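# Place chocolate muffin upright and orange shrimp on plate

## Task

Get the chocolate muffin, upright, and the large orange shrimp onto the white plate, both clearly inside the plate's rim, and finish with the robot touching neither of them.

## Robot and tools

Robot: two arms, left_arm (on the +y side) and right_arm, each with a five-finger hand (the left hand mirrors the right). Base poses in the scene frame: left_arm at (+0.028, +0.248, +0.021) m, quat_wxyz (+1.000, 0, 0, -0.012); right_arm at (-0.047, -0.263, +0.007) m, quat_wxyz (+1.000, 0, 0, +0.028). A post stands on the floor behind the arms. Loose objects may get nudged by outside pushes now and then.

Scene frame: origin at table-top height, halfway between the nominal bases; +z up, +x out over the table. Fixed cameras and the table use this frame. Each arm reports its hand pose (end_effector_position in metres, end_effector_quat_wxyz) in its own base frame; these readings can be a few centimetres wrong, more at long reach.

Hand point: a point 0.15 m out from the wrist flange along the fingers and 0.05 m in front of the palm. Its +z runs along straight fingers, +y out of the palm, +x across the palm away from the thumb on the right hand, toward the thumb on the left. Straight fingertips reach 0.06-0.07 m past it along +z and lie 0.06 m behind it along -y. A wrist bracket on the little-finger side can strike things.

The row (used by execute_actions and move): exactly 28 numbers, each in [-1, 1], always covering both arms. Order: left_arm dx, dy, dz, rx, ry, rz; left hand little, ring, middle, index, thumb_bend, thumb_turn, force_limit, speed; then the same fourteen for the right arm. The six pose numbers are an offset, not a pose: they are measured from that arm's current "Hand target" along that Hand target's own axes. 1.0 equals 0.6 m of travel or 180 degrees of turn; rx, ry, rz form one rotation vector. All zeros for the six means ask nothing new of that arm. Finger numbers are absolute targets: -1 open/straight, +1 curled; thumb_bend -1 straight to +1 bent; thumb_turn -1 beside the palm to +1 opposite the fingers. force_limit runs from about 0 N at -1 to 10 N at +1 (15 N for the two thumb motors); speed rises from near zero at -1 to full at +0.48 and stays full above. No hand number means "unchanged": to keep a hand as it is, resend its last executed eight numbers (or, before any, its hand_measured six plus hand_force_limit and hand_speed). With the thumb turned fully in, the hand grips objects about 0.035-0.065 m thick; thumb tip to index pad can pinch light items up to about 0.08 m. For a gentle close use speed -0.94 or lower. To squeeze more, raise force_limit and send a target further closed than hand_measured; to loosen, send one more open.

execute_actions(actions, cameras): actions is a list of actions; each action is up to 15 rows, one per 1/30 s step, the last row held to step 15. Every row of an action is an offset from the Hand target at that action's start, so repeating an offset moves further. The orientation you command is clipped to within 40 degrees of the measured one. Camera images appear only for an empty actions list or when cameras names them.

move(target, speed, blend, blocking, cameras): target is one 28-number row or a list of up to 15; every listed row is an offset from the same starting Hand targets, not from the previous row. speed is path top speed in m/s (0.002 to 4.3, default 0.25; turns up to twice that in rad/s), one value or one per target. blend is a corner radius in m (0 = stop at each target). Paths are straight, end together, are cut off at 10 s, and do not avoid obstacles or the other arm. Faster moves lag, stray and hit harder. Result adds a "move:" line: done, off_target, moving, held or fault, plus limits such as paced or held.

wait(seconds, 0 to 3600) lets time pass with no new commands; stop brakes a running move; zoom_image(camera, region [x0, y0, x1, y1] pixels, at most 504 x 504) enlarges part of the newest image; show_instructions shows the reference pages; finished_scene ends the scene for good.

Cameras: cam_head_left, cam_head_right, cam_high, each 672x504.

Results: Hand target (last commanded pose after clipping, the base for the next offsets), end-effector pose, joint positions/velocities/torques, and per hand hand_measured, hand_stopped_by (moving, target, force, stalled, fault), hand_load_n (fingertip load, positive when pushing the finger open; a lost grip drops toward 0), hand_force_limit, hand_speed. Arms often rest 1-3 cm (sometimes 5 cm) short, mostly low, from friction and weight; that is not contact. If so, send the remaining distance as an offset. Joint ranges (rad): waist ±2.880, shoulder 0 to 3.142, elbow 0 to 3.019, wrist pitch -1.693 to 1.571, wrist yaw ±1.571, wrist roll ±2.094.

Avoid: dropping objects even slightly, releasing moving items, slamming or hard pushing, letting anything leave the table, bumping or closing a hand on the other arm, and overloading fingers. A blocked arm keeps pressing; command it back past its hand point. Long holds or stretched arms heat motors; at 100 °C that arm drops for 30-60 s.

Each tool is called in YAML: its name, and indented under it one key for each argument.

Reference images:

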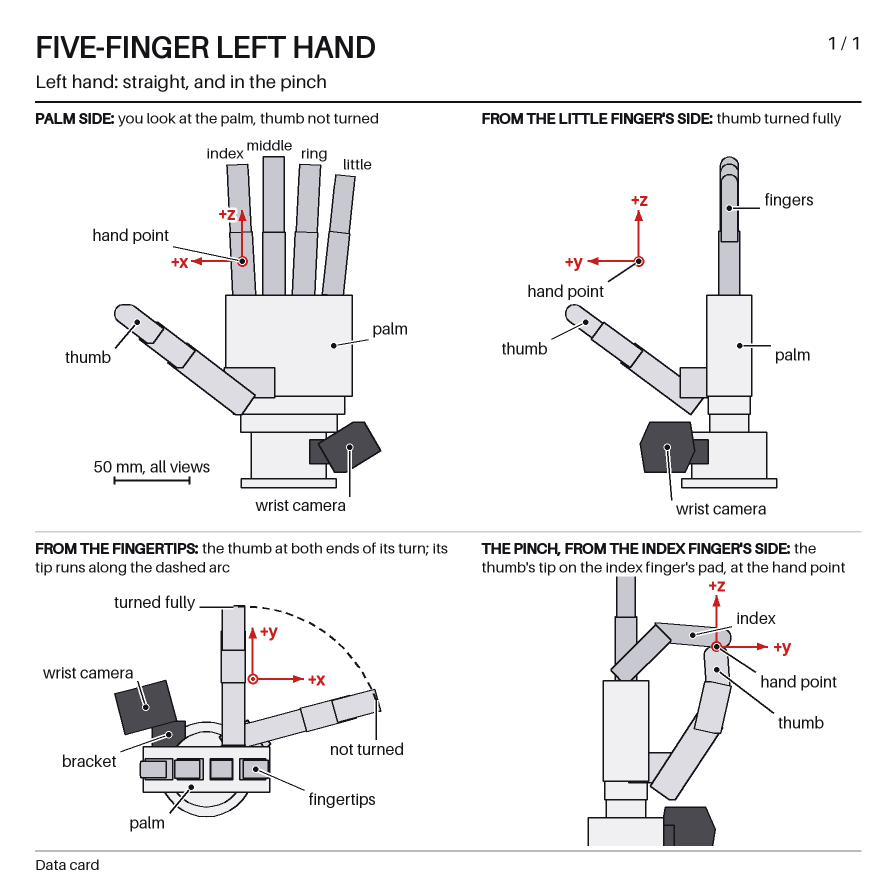

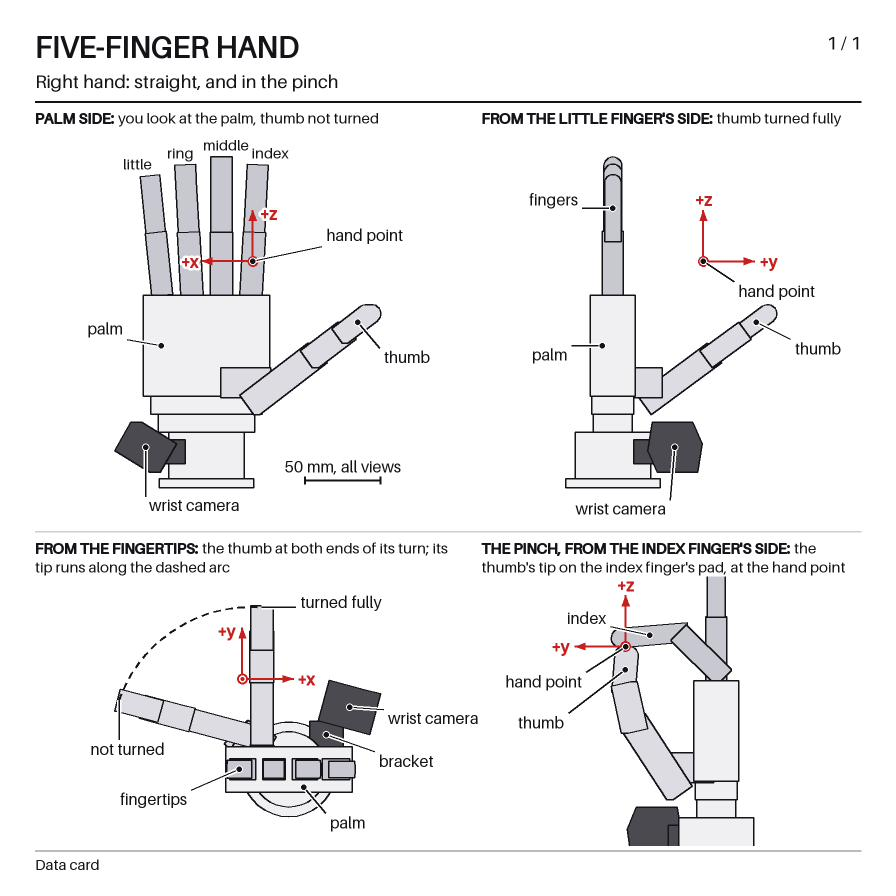

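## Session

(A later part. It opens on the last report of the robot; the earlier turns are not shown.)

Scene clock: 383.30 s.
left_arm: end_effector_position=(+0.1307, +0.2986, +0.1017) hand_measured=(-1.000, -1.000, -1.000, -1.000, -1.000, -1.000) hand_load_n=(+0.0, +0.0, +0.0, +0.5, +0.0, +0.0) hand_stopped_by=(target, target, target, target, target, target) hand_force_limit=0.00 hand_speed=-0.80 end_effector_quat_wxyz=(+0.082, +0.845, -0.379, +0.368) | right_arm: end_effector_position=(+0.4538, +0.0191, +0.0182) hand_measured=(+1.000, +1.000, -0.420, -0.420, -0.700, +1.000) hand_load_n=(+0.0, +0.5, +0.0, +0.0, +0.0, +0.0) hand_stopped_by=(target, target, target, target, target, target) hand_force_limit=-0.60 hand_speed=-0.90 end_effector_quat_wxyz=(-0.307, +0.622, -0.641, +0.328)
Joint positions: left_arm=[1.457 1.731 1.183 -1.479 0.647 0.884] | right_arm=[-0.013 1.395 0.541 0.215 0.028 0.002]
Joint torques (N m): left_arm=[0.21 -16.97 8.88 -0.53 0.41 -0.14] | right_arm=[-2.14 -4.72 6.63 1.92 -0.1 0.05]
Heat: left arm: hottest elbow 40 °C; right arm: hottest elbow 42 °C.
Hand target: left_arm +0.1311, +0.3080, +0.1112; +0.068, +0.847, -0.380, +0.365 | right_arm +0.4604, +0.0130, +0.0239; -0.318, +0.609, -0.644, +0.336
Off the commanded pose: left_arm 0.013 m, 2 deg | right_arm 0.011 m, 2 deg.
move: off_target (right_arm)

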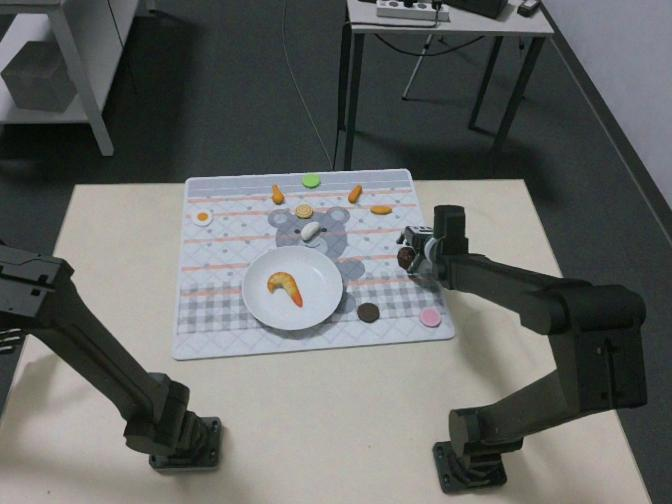

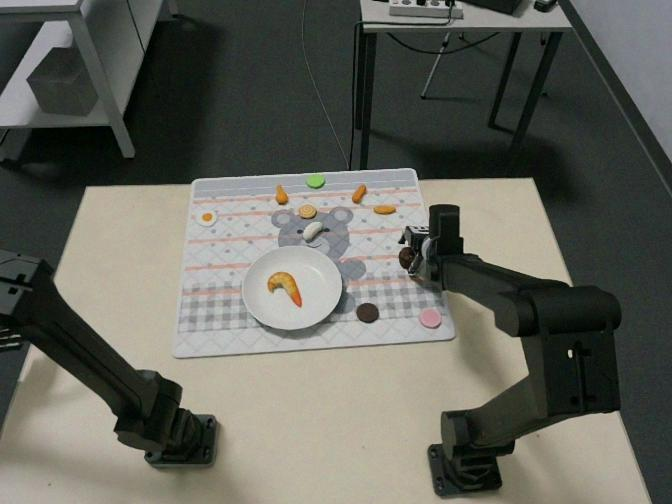

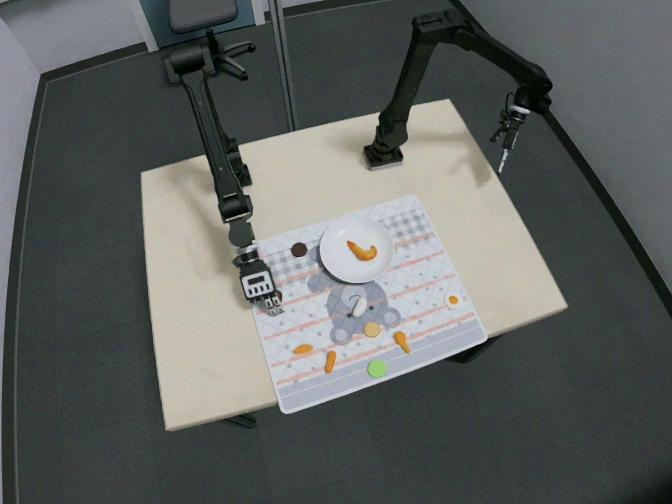

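move:
  target: [0,0,0,0,0,0,-1,-1,-1,-1,-1,-1,0,-0.8,0,0,0,0,0,0,1,1,-0.28,-0.28,-0.52,1,-0.7,-0.94]
  cameras: ["all"]

zoom_image:
  camera: "cam_head_left"
  region: [370, 210, 450, 290]

zoom_image:
  camera: "cam_high"
  region: [220, 230, 320, 330]

Scene clock: 393.53 s.
left_arm: end_effector_position=(+0.1307, +0.2986, +0.1017) hand_measured=(-1.000, -1.000, -1.000, -1.000, -1.000, -1.000) hand_load_n=(+0.0, +0.0, +0.0, +0.0, +0.0, +0.0) hand_stopped_by=(target, target, target, target, target, target) hand_force_limit=0.00 hand_speed=-0.80 end_effector_quat_wxyz=(+0.082, +0.845, -0.379, +0.368) | right_arm: end_effector_position=(+0.4538, +0.0191, +0.0182) hand_measured=(+1.000, +1.000, -0.280, -0.280, -0.520, +1.000) hand_load_n=(+0.0, +0.0, +0.0, +0.5, +0.0, +0.0) hand_stopped_by=(target, target, target, target, target, target) hand_force_limit=-0.70 hand_speed=-0.94 end_effector_quat_wxyz=(-0.307, +0.622, -0.641, +0.328)
Joint positions: left_arm=[1.457 1.731 1.183 -1.479 0.647 0.884] | right_arm=[-0.013 1.395 0.541 0.215 0.028 0.002]
Joint torques (N m): left_arm=[0.26 -16.85 8.88 -0.59 0.4 -0.12] | right_arm=[-2.02 -4.84 6.61 1.95 -0.1 0.08]
Heat: left arm: hottest elbow 40 °C; right arm: hottest elbow 42 °C.
Hand target: left_arm +0.1311, +0.3080, +0.1112; +0.068, +0.847, -0.380, +0.365 | right_arm +0.4604, +0.0130, +0.0239; -0.318, +0.609, -0.644, +0.336
Off the commanded pose: left_arm 0.013 m, 2 deg | right_arm 0.011 m, 2 deg.
move: done

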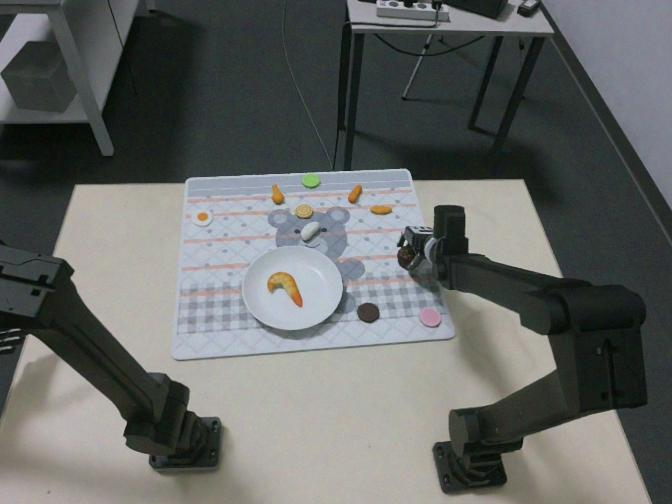

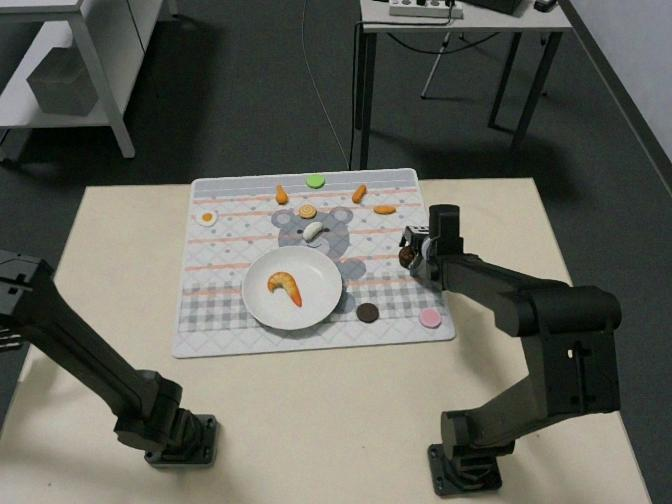

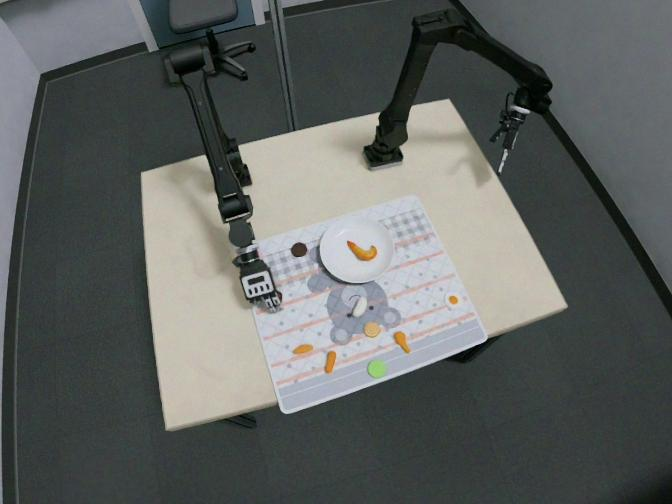

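Scaled by 6.300 from the camera's image (finer frame: 960x720).

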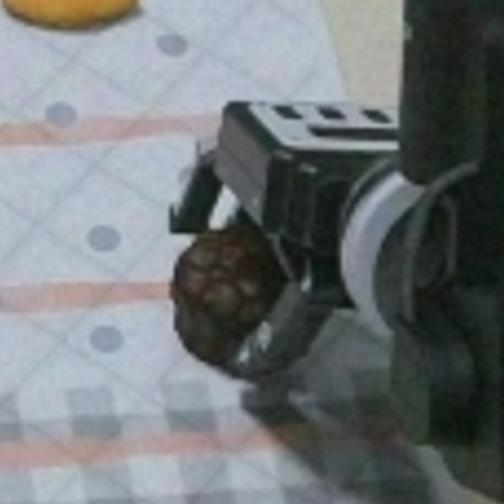

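Scaled by 5.040 from the camera's image (finer frame: 960x720).

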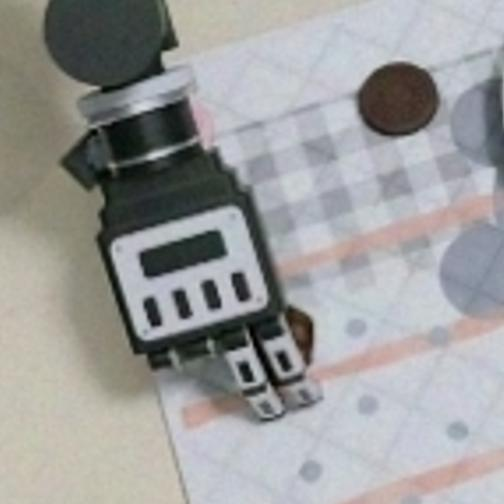

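move:
  target: [0,0,0,0,0,0,-1,-1,-1,-1,-1,-1,0,-0.8,0,0,0,0,0,0,1,1,-0.1,-0.1,-0.38,1,-0.6,-0.94]
  cameras: ["all"]

zoom_image:
  camera: "cam_head_left"
  region: [370, 210, 450, 290]

zoom_image:
  camera: "cam_high"
  region: [220, 230, 320, 330]

Scene clock: 399.37 s.
left_arm: end_effector_position=(+0.1307, +0.2986, +0.1017) hand_measured=(-1.000, -1.000, -1.000, -1.000, -1.000, -1.000) hand_load_n=(+0.0, +0.0, +0.0, +0.0, +0.0, +0.0) hand_stopped_by=(target, target, target, target, target, target) hand_force_limit=0.00 hand_speed=-0.80 end_effector_quat_wxyz=(+0.082, +0.845, -0.379, +0.368) | right_arm: end_effector_position=(+0.4537, +0.0194, +0.0183) hand_measured=(+1.000, +1.000, -0.180, -0.168, -0.470, +1.000) hand_load_n=(+0.0, +0.0, +1.5, +2.0, +3.5, +0.0) hand_stopped_by=(target, target, force, force, force, target) hand_force_limit=-0.60 hand_speed=-0.94 end_effector_quat_wxyz=(-0.307, +0.623, -0.641, +0.327)
Joint positions: left_arm=[1.457 1.731 1.183 -1.479 0.647 0.884] | right_arm=[-0.013 1.395 0.541 0.215 0.027 0.002]
Joint torques (N m): left_arm=[0.15 -17.03 8.92 -0.54 0.41 -0.14] | right_arm=[-1.9 -4.66 6.63 1.94 -0.08 0.06]
Heat: left arm: hottest elbow 40 °C; right arm: hottest elbow 42 °C.
Hand target: left_arm +0.1311, +0.3080, +0.1112; +0.068, +0.847, -0.380, +0.365 | right_arm +0.4604, +0.0130, +0.0239; -0.318, +0.609, -0.644, +0.336
Off the commanded pose: left_arm 0.013 m, 2 deg | right_arm 0.011 m, 2 deg.
move: done

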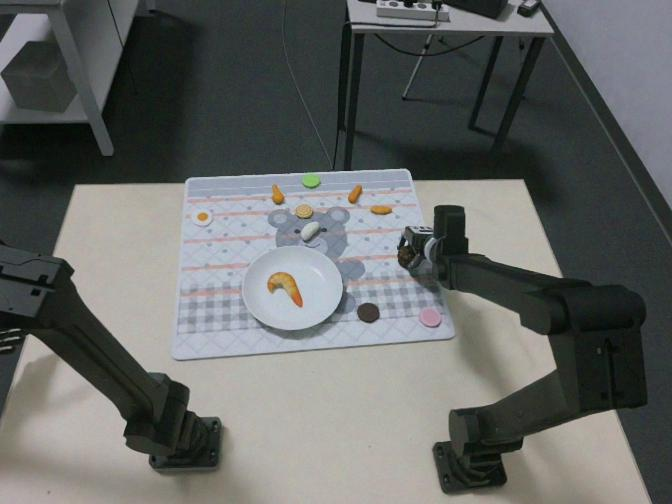

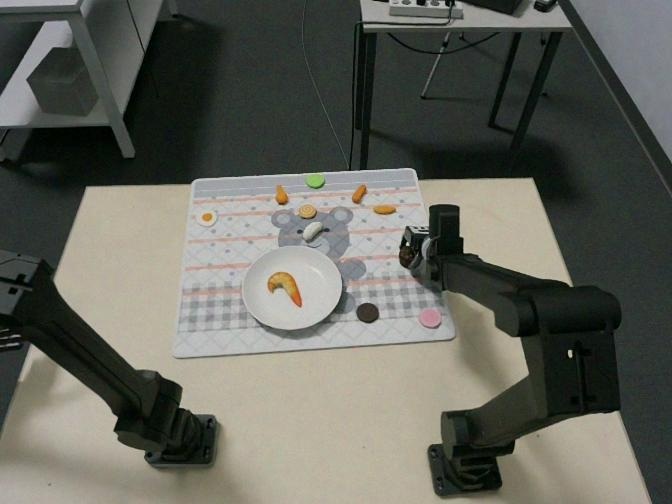

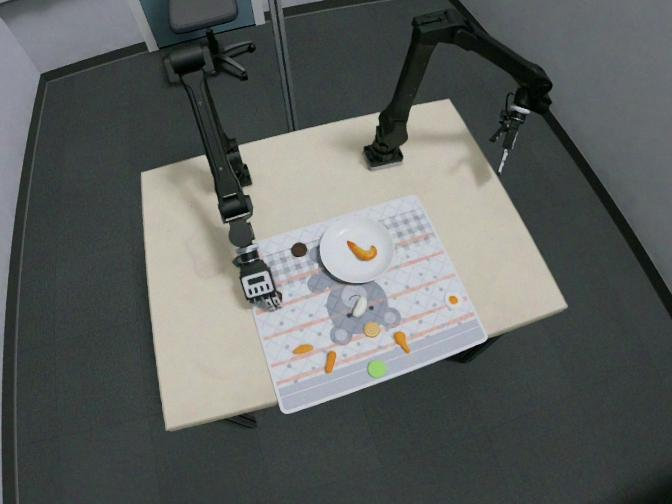

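Scaled by 6.300 from the camera's image (finer frame: 960x720).

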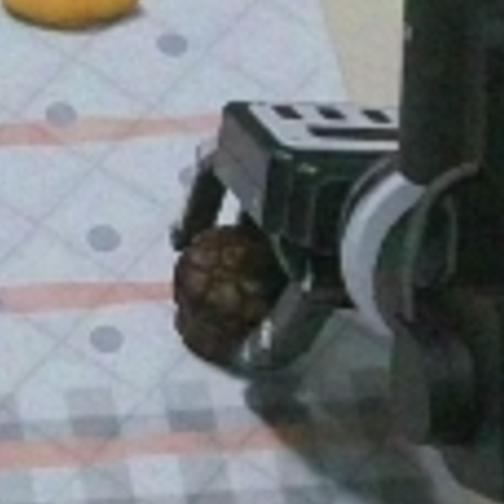

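Scaled by 5.040 from the camera's image (finer frame: 960x720).

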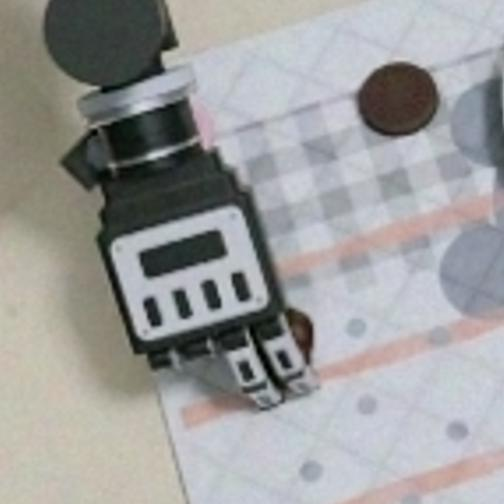

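move:
  target: [0,0,0,0,0,0,-1,-1,-1,-1,-1,-1,0,-0.8,0,-0.1092,-0.0765,0,0,0,1,1,-0.1,-0.1,-0.38,1,-0.6,-0.94]
  speed: 0.06
  cameras: ["all"]

zoom_image:
  camera: "cam_head_left"
  region: [350, 180, 450, 280]

zoom_image:
  camera: "cam_high"
  region: [220, 230, 320, 330]

Scene clock: 405.67 s.
left_arm: end_effector_position=(+0.1307, +0.2986, +0.1017) hand_measured=(-1.000, -1.000, -1.000, -1.000, -1.000, -1.000) hand_load_n=(+0.0, +0.0, +0.0, +0.0, +0.0, +0.0) hand_stopped_by=(target, target, target, target, target, target) hand_force_limit=0.00 hand_speed=-0.80 end_effector_quat_wxyz=(+0.082, +0.845, -0.379, +0.368) | right_arm: end_effector_position=(+0.4361, +0.0196, +0.0712) hand_measured=(+1.000, +1.000, -0.180, -0.168, -0.470, +1.000) hand_load_n=(+0.0, +0.0, +2.0, +2.0, +3.5, +0.0) hand_stopped_by=(target, target, force, force, force, target) hand_force_limit=-0.60 hand_speed=-0.94 end_effector_quat_wxyz=(-0.297, +0.628, -0.646, +0.317)
Joint positions: left_arm=[1.457 1.731 1.183 -1.479 0.647 0.884] | right_arm=[-0.013 1.213 0.589 -0.048 0.027 0.002]
Joint torques (N m): left_arm=[0.26 -16.97 8.91 -0.59 0.4 -0.13] | right_arm=[-2.14 -5.13 12.6 0.31 -0.07 0.04]
Heat: left arm: hottest elbow 40 °C; right arm: hottest elbow 41 °C.
Hand target: left_arm +0.1311, +0.3080, +0.1112; +0.068, +0.847, -0.380, +0.365 | right_arm +0.4603, +0.0131, +0.1039; -0.318, +0.609, -0.644, +0.336
Off the commanded pose: left_arm 0.013 m, 2 deg | right_arm 0.041 m, 4 deg.
move: off_target (right_arm)

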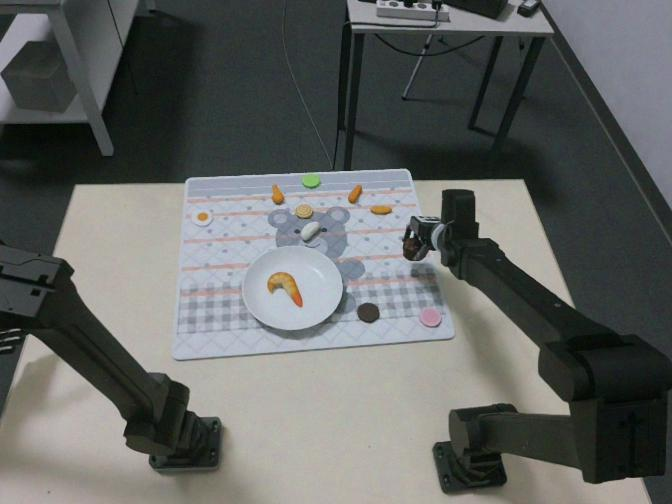

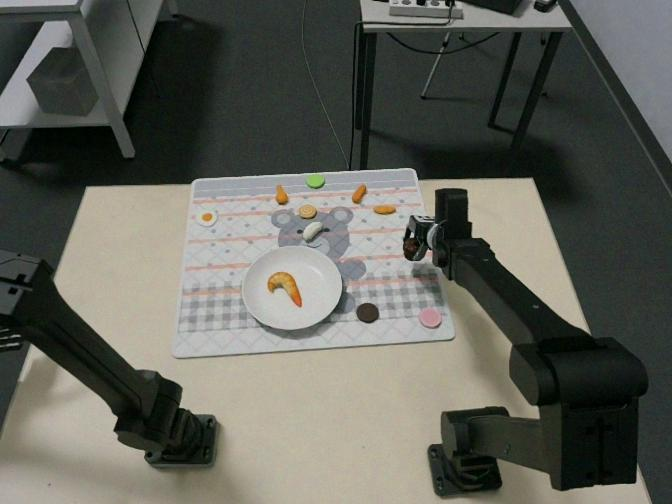

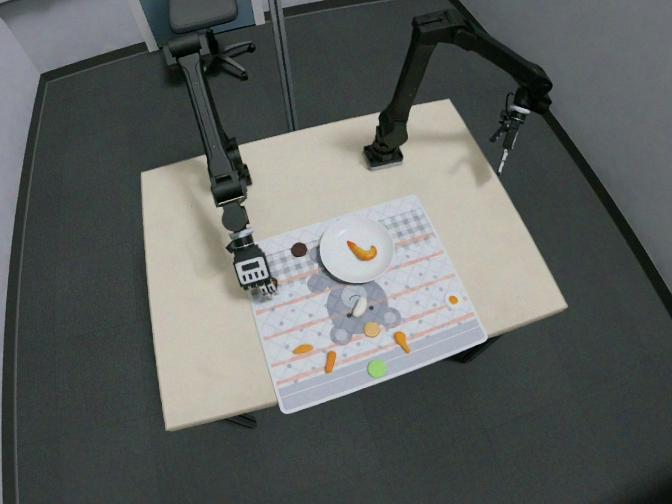

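Scaled by 5.040 from the camera's image (finer frame: 960x720).

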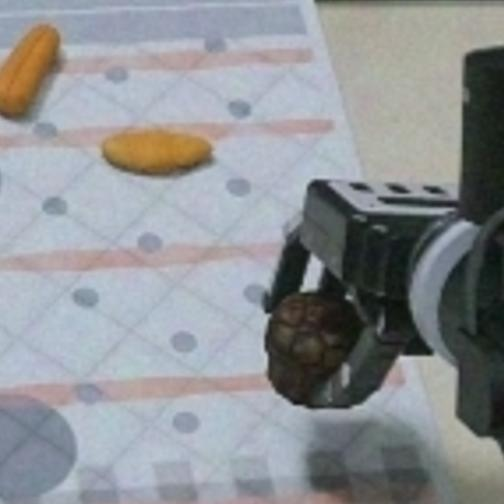

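Scaled by 5.040 from the camera's image (finer frame: 960x720).

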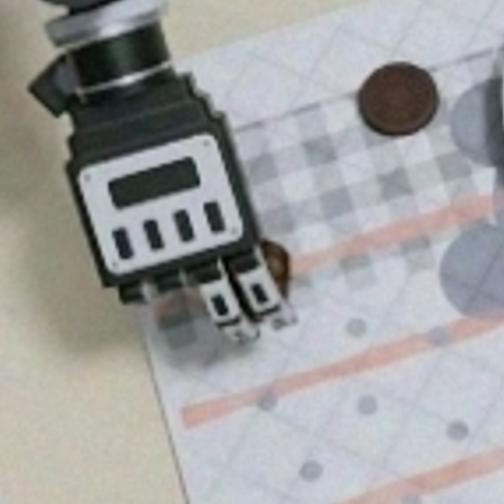

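move:
  target: [0,0,0,0,0,0,-1,-1,-1,-1,-1,-1,0,-0.8,-0.374,0.0858,-0.0965,0,0,0,1,1,-0.1,-0.1,-0.38,1,-0.6,-0.94]
  speed: 0.12
  cameras: ["all"]

zoom_image:
  camera: "cam_head_left"
  region: [240, 200, 380, 340]

zoom_image:
  camera: "cam_high"
  region: [290, 180, 430, 320]

Scene clock: 418.90 s.
left_arm: end_effector_position=(+0.1307, +0.2986, +0.1017) hand_measured=(-1.000, -1.000, -1.000, -1.000, -1.000, -1.000) hand_load_n=(+0.0, +0.0, +0.0, +0.0, +0.0, +0.0) hand_stopped_by=(target, target, target, target, target, target) hand_force_limit=0.00 hand_speed=-0.80 end_effector_quat_wxyz=(+0.082, +0.845, -0.379, +0.368) | right_arm: end_effector_position=(+0.3770, +0.2255, +0.0688) hand_measured=(+1.000, +1.000, -0.180, -0.168, -0.470, +1.000) hand_load_n=(+0.0, +0.0, +2.0, +2.0, +3.5, +0.0) hand_stopped_by=(target, target, force, force, force, target) hand_force_limit=-0.60 hand_speed=-0.94 end_effector_quat_wxyz=(-0.293, +0.629, -0.638, +0.334)
Joint positions: left_arm=[1.457 1.731 1.183 -1.479 0.647 0.884] | right_arm=[0.677 1.256 0.633 -0.181 0.574 0.455]
Joint torques (N m): left_arm=[0.09 -16.73 8.9 -0.59 0.39 -0.13] | right_arm=[-0.44 -4.07 12.42 0.08 0.41 0.16]
Heat: left arm: hottest elbow 40 °C; right arm: hottest elbow 42 °C.
Hand target: left_arm +0.1311, +0.3080, +0.1112; +0.068, +0.847, -0.380, +0.365 | right_arm +0.3960, +0.2414, +0.0948; -0.318, +0.609, -0.644, +0.336
Off the commanded pose: left_arm 0.013 m, 2 deg | right_arm 0.036 m, 4 deg.
move: off_target (right_arm)

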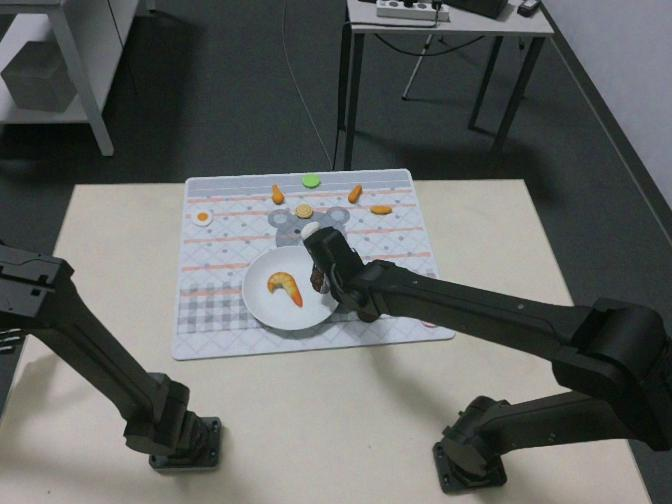

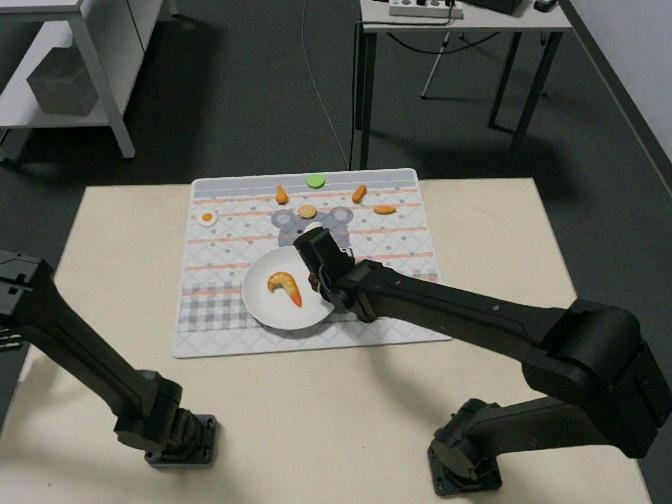

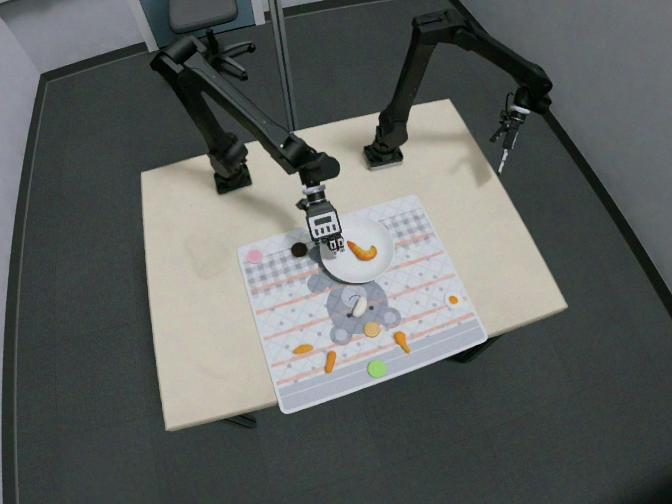

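Scaled by 3.600 from the camera's image (finer frame: 960x720).

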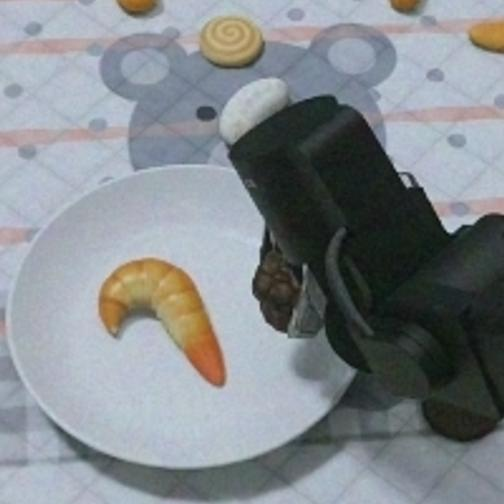

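Scaled by 3.600 from the camera's image (finer frame: 960x720).

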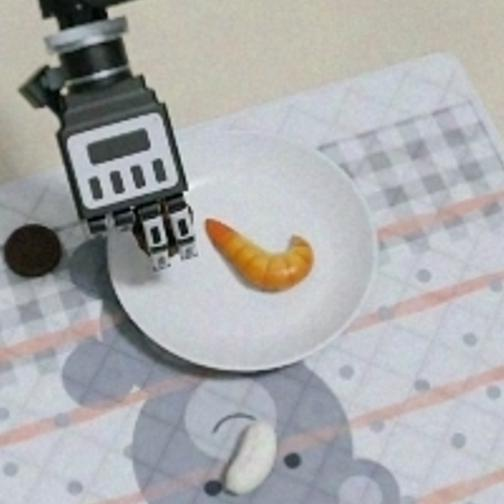

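move:
  target: [0,0,0,0,0,0,-1,-1,-1,-1,-1,-1,0,-0.8,-0.0155,0.0367,0.0347,0,0,0,1,1,-0.1,-0.1,-0.38,1,-0.6,-0.94]
  speed: 0.06
  cameras: ["all"]

zoom_image:
  camera: "cam_head_left"
  region: [240, 200, 380, 340]

zoom_image:
  camera: "cam_high"
  region: [290, 180, 430, 320]

Scene clock: 435.20 s.
left_arm: end_effector_position=(+0.1307, +0.2986, +0.1017) hand_measured=(-1.000, -1.000, -1.000, -1.000, -1.000, -1.000) hand_load_n=(+0.0, +0.0, +0.0, +0.0, +0.0, +0.0) hand_stopped_by=(target, target, target, target, target, target) hand_force_limit=0.00 hand_speed=-0.80 end_effector_quat_wxyz=(+0.082, +0.845, -0.379, +0.368) | right_arm: end_effector_position=(+0.3834, +0.2292, +0.0422) hand_measured=(+1.000, +1.000, -0.180, -0.168, -0.470, +1.000) hand_load_n=(+0.0, +0.0, +2.0, +2.0, +3.5, +0.0) hand_stopped_by=(target, target, force, force, force, target) hand_force_limit=-0.60 hand_speed=-0.94 end_effector_quat_wxyz=(-0.282, +0.629, -0.642, +0.335)
Joint positions: left_arm=[1.457 1.731 1.183 -1.479 0.647 0.884] | right_arm=[0.677 1.343 0.633 -0.12 0.582 0.466]
Joint torques (N m): left_arm=[0.32 -16.85 8.94 -0.57 0.41 -0.11] | right_arm=[0.21 -4.78 10.41 1.65 0.43 0.15]
Heat: left arm: hottest elbow 40 °C; right arm: hottest elbow 43 °C.
Hand target: left_arm +0.1311, +0.3080, +0.1112; +0.068, +0.847, -0.380, +0.365 | right_arm +0.4010, +0.2505, +0.0648; -0.318, +0.609, -0.644, +0.336
Off the commanded pose: left_arm 0.013 m, 2 deg | right_arm 0.036 m, 5 deg.
move: off_target (right_arm)

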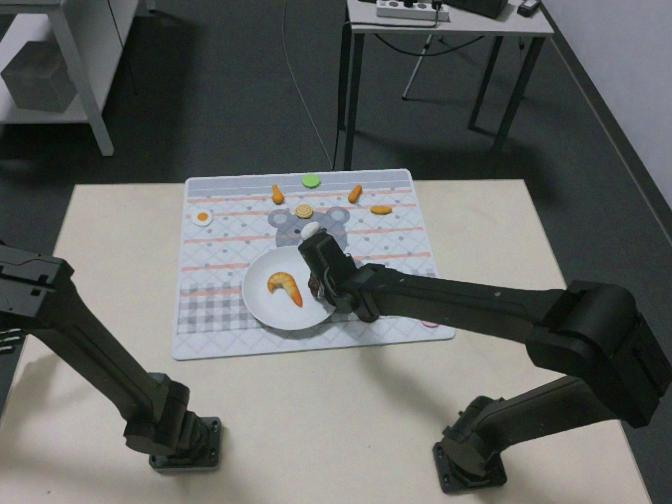

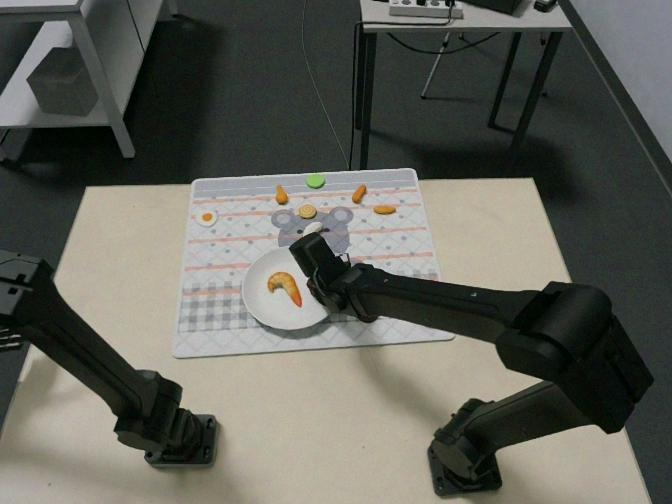

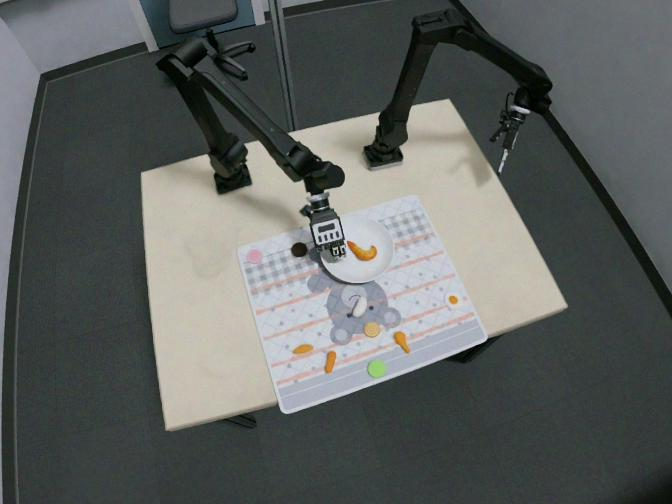

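Scaled by 3.600 from the camera's image (finer frame: 960x720).

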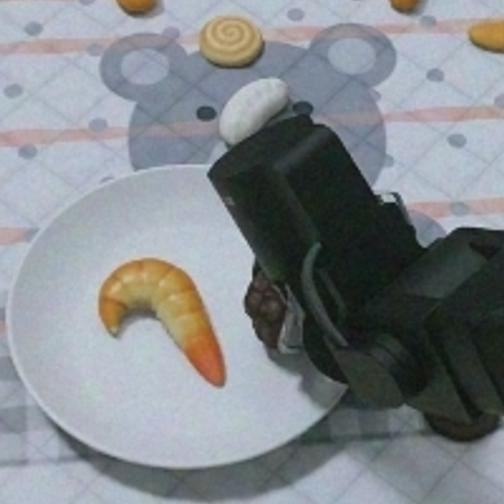

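Scaled by 3.600 from the camera's image (finer frame: 960x720).

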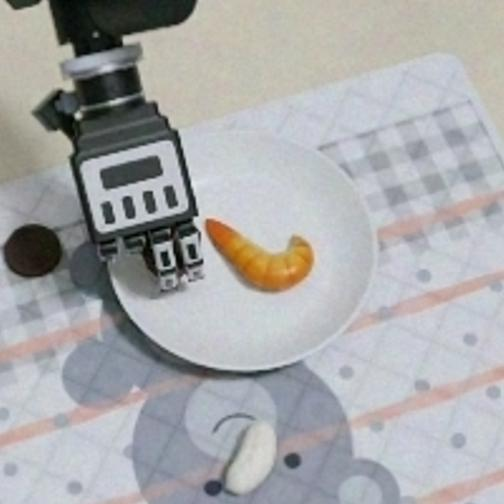

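move:
  target: [0,0,0,0,0,0,-1,-1,-1,-1,-1,-1,0,-0.8,-0.0102,0.0122,0.0117,0,0,0.02,1,1,-0.1,-0.1,-0.38,1,-0.6,-0.94]
  speed: 0.05
  cameras: ["all"]

zoom_image:
  camera: "cam_head_left"
  region: [240, 200, 380, 340]

zoom_image:
  camera: "cam_high"
  region: [290, 180, 430, 320]

Scene clock: 461.73 s.
left_arm: end_effector_position=(+0.1307, +0.2986, +0.1017) hand_measured=(-1.000, -1.000, -1.000, -1.000, -1.000, -1.000) hand_load_n=(+0.0, +0.0, +0.0, +0.0, -0.5, -0.5) hand_stopped_by=(target, target, target, target, target, target) hand_force_limit=0.00 hand_speed=-0.80 end_effector_quat_wxyz=(+0.082, +0.845, -0.379, +0.368) | right_arm: end_effector_position=(+0.3897, +0.2362, +0.0367) hand_measured=(+1.000, +1.000, -0.180, -0.168, -0.470, +1.000) hand_load_n=(+0.0, +0.0, +2.0, +2.0, +3.5, +0.0) hand_stopped_by=(target, target, force, force, force, target) hand_force_limit=-0.60 hand_speed=-0.94 end_effector_quat_wxyz=(+0.296, -0.605, +0.662, -0.327)
Joint positions: left_arm=[1.457 1.731 1.183 -1.479 0.647 0.884] | right_arm=[0.677 1.374 0.633 -0.081 0.585 0.532]
Joint torques (N m): left_arm=[0.44 -16.91 8.88 -0.54 0.4 -0.14] | right_arm=[-0.15 -4.48 9.54 1.73 0.43 0.15]
Heat: left arm: hottest elbow 40 °C; right arm: hottest elbow 43 °C.
Hand target: left_arm +0.1311, +0.3080, +0.1112; +0.068, +0.847, -0.380, +0.365 | right_arm +0.4029, +0.2565, +0.0548; +0.328, -0.589, +0.663, -0.326
Off the commanded pose: left_arm 0.013 m, 2 deg | right_arm 0.030 m, 4 deg.
move: off_target (right_arm)

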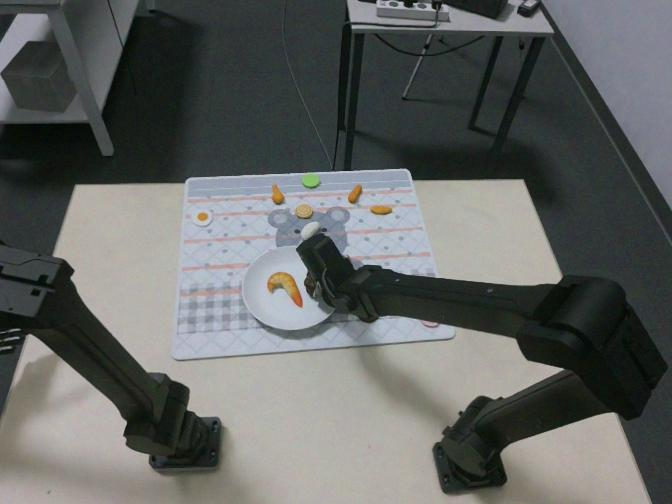

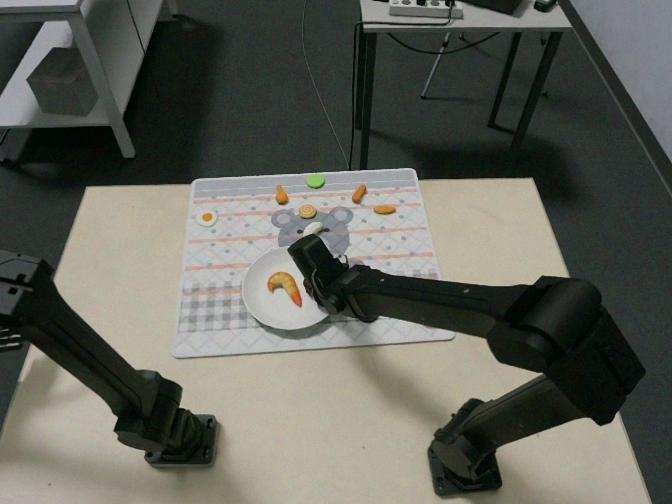

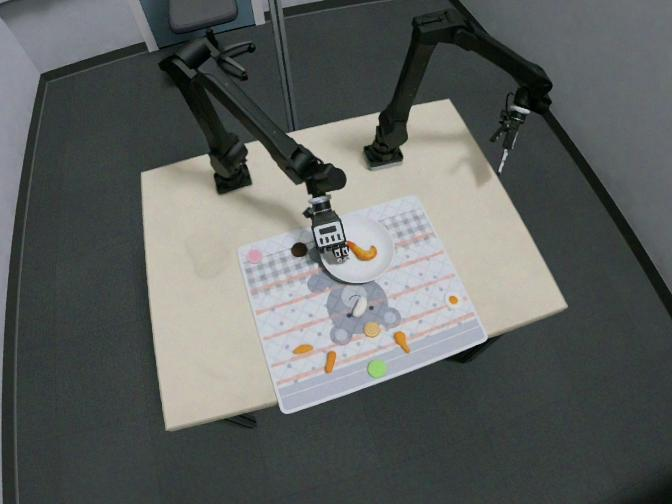

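Scaled by 3.600 from the camera's image (finer frame: 960x720).

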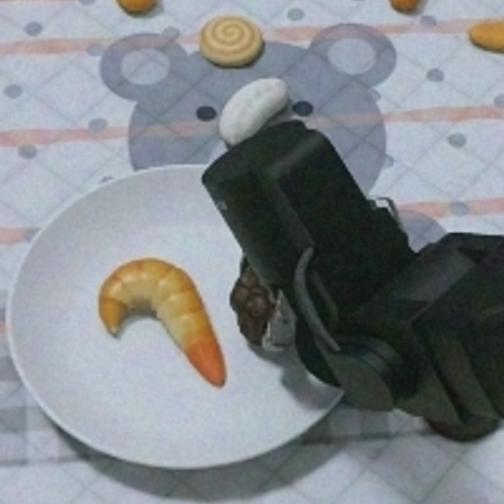

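Scaled by 3.600 from the camera's image (finer frame: 960x720).

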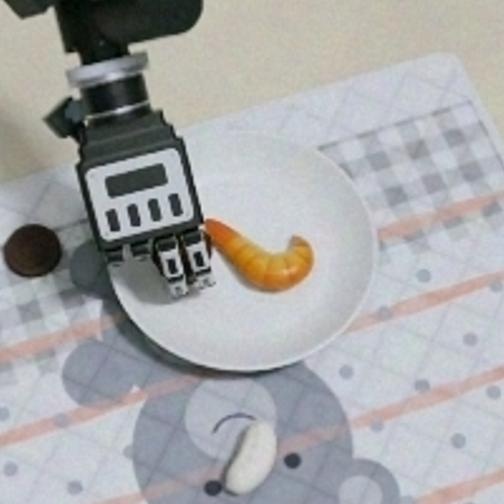

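move:
  target: [0,0,0,0,0,0,-1,-1,-1,-1,-1,-1,0,-0.8,0.0218,0.0225,0.0097,0,0,0,1,1,-0.1,-0.1,-0.38,1,-0.6,-0.94]
  speed: 0.04
  cameras: ["all"]

zoom_image:
  camera: "cam_head_left"
  region: [270, 230, 350, 310]

zoom_image:
  camera: "cam_high"
  region: [290, 180, 430, 320]

Scene clock: 470.87 s.
left_arm: end_effector_position=(+0.1307, +0.2986, +0.1017) hand_measured=(-1.000, -1.000, -1.000, -1.000, -1.000, -1.000) hand_load_n=(+0.0, +0.0, +0.0, +0.0, +0.0, +0.0) hand_stopped_by=(target, target, target, target, target, target) hand_force_limit=0.00 hand_speed=-0.80 end_effector_quat_wxyz=(+0.082, +0.845, -0.379, +0.368) | right_arm: end_effector_position=(+0.3927, +0.2397, +0.0336) hand_measured=(+1.000, +1.000, -0.180, -0.168, -0.470, +1.000) hand_load_n=(+0.0, +0.0, +2.0, +2.0, +3.5, +0.0) hand_stopped_by=(target, target, force, force, force, target) hand_force_limit=-0.60 hand_speed=-0.94 end_effector_quat_wxyz=(+0.312, -0.599, +0.662, -0.326)
Joint positions: left_arm=[1.457 1.731 1.183 -1.479 0.647 0.884] | right_arm=[0.677 1.386 0.615 -0.015 0.581 0.532]
Joint torques (N m): left_arm=[0.26 -17.03 8.88 -0.62 0.41 -0.14] | right_arm=[-1.49 -5.13 6.83 1.74 0.16 0.01]
Heat: left arm: hottest elbow 40 °C; right arm: hottest elbow 43 °C.
Hand target: left_arm +0.1311, +0.3080, +0.1112; +0.068, +0.847, -0.380, +0.365 | right_arm +0.3988, +0.2445, +0.0397; +0.328, -0.589, +0.663, -0.326
Off the commanded pose: left_arm 0.013 m, 2 deg | right_arm 0.010 m, 2 deg.
move: done

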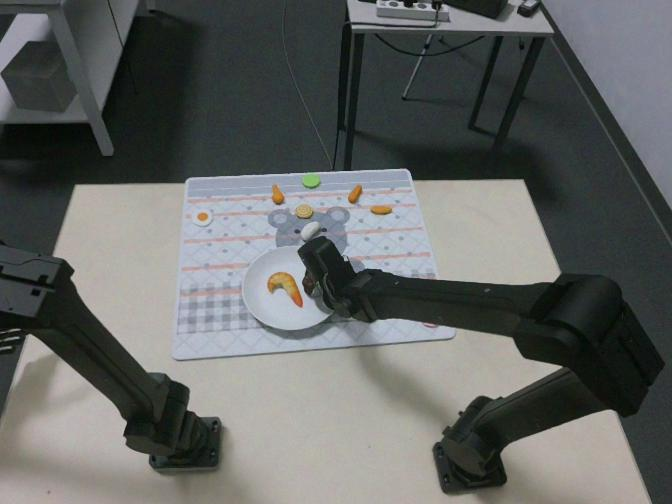

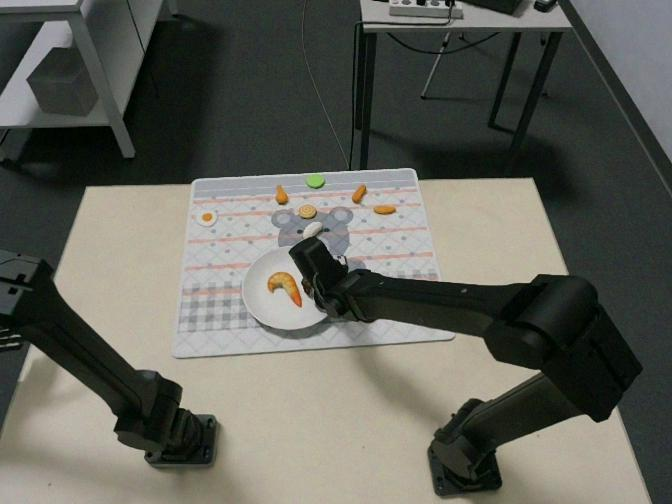

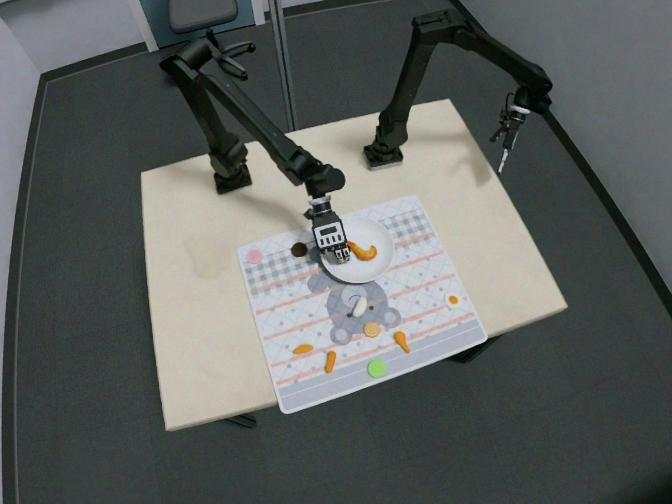

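Scaled by 6.300 from the camera's image (finer frame: 960x720).

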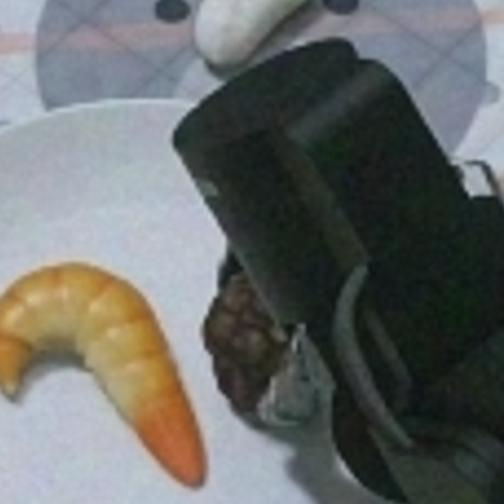

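Scaled by 3.600 from the camera's image (finer frame: 960x720).

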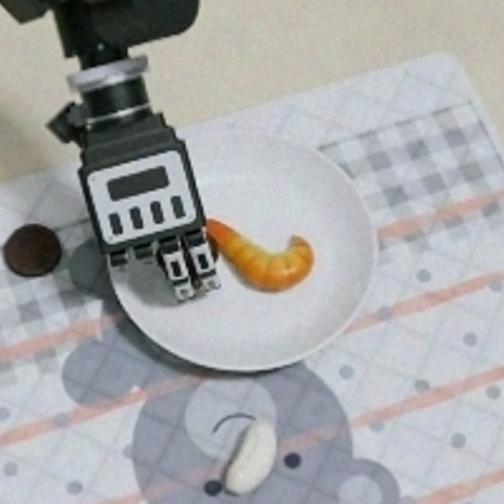

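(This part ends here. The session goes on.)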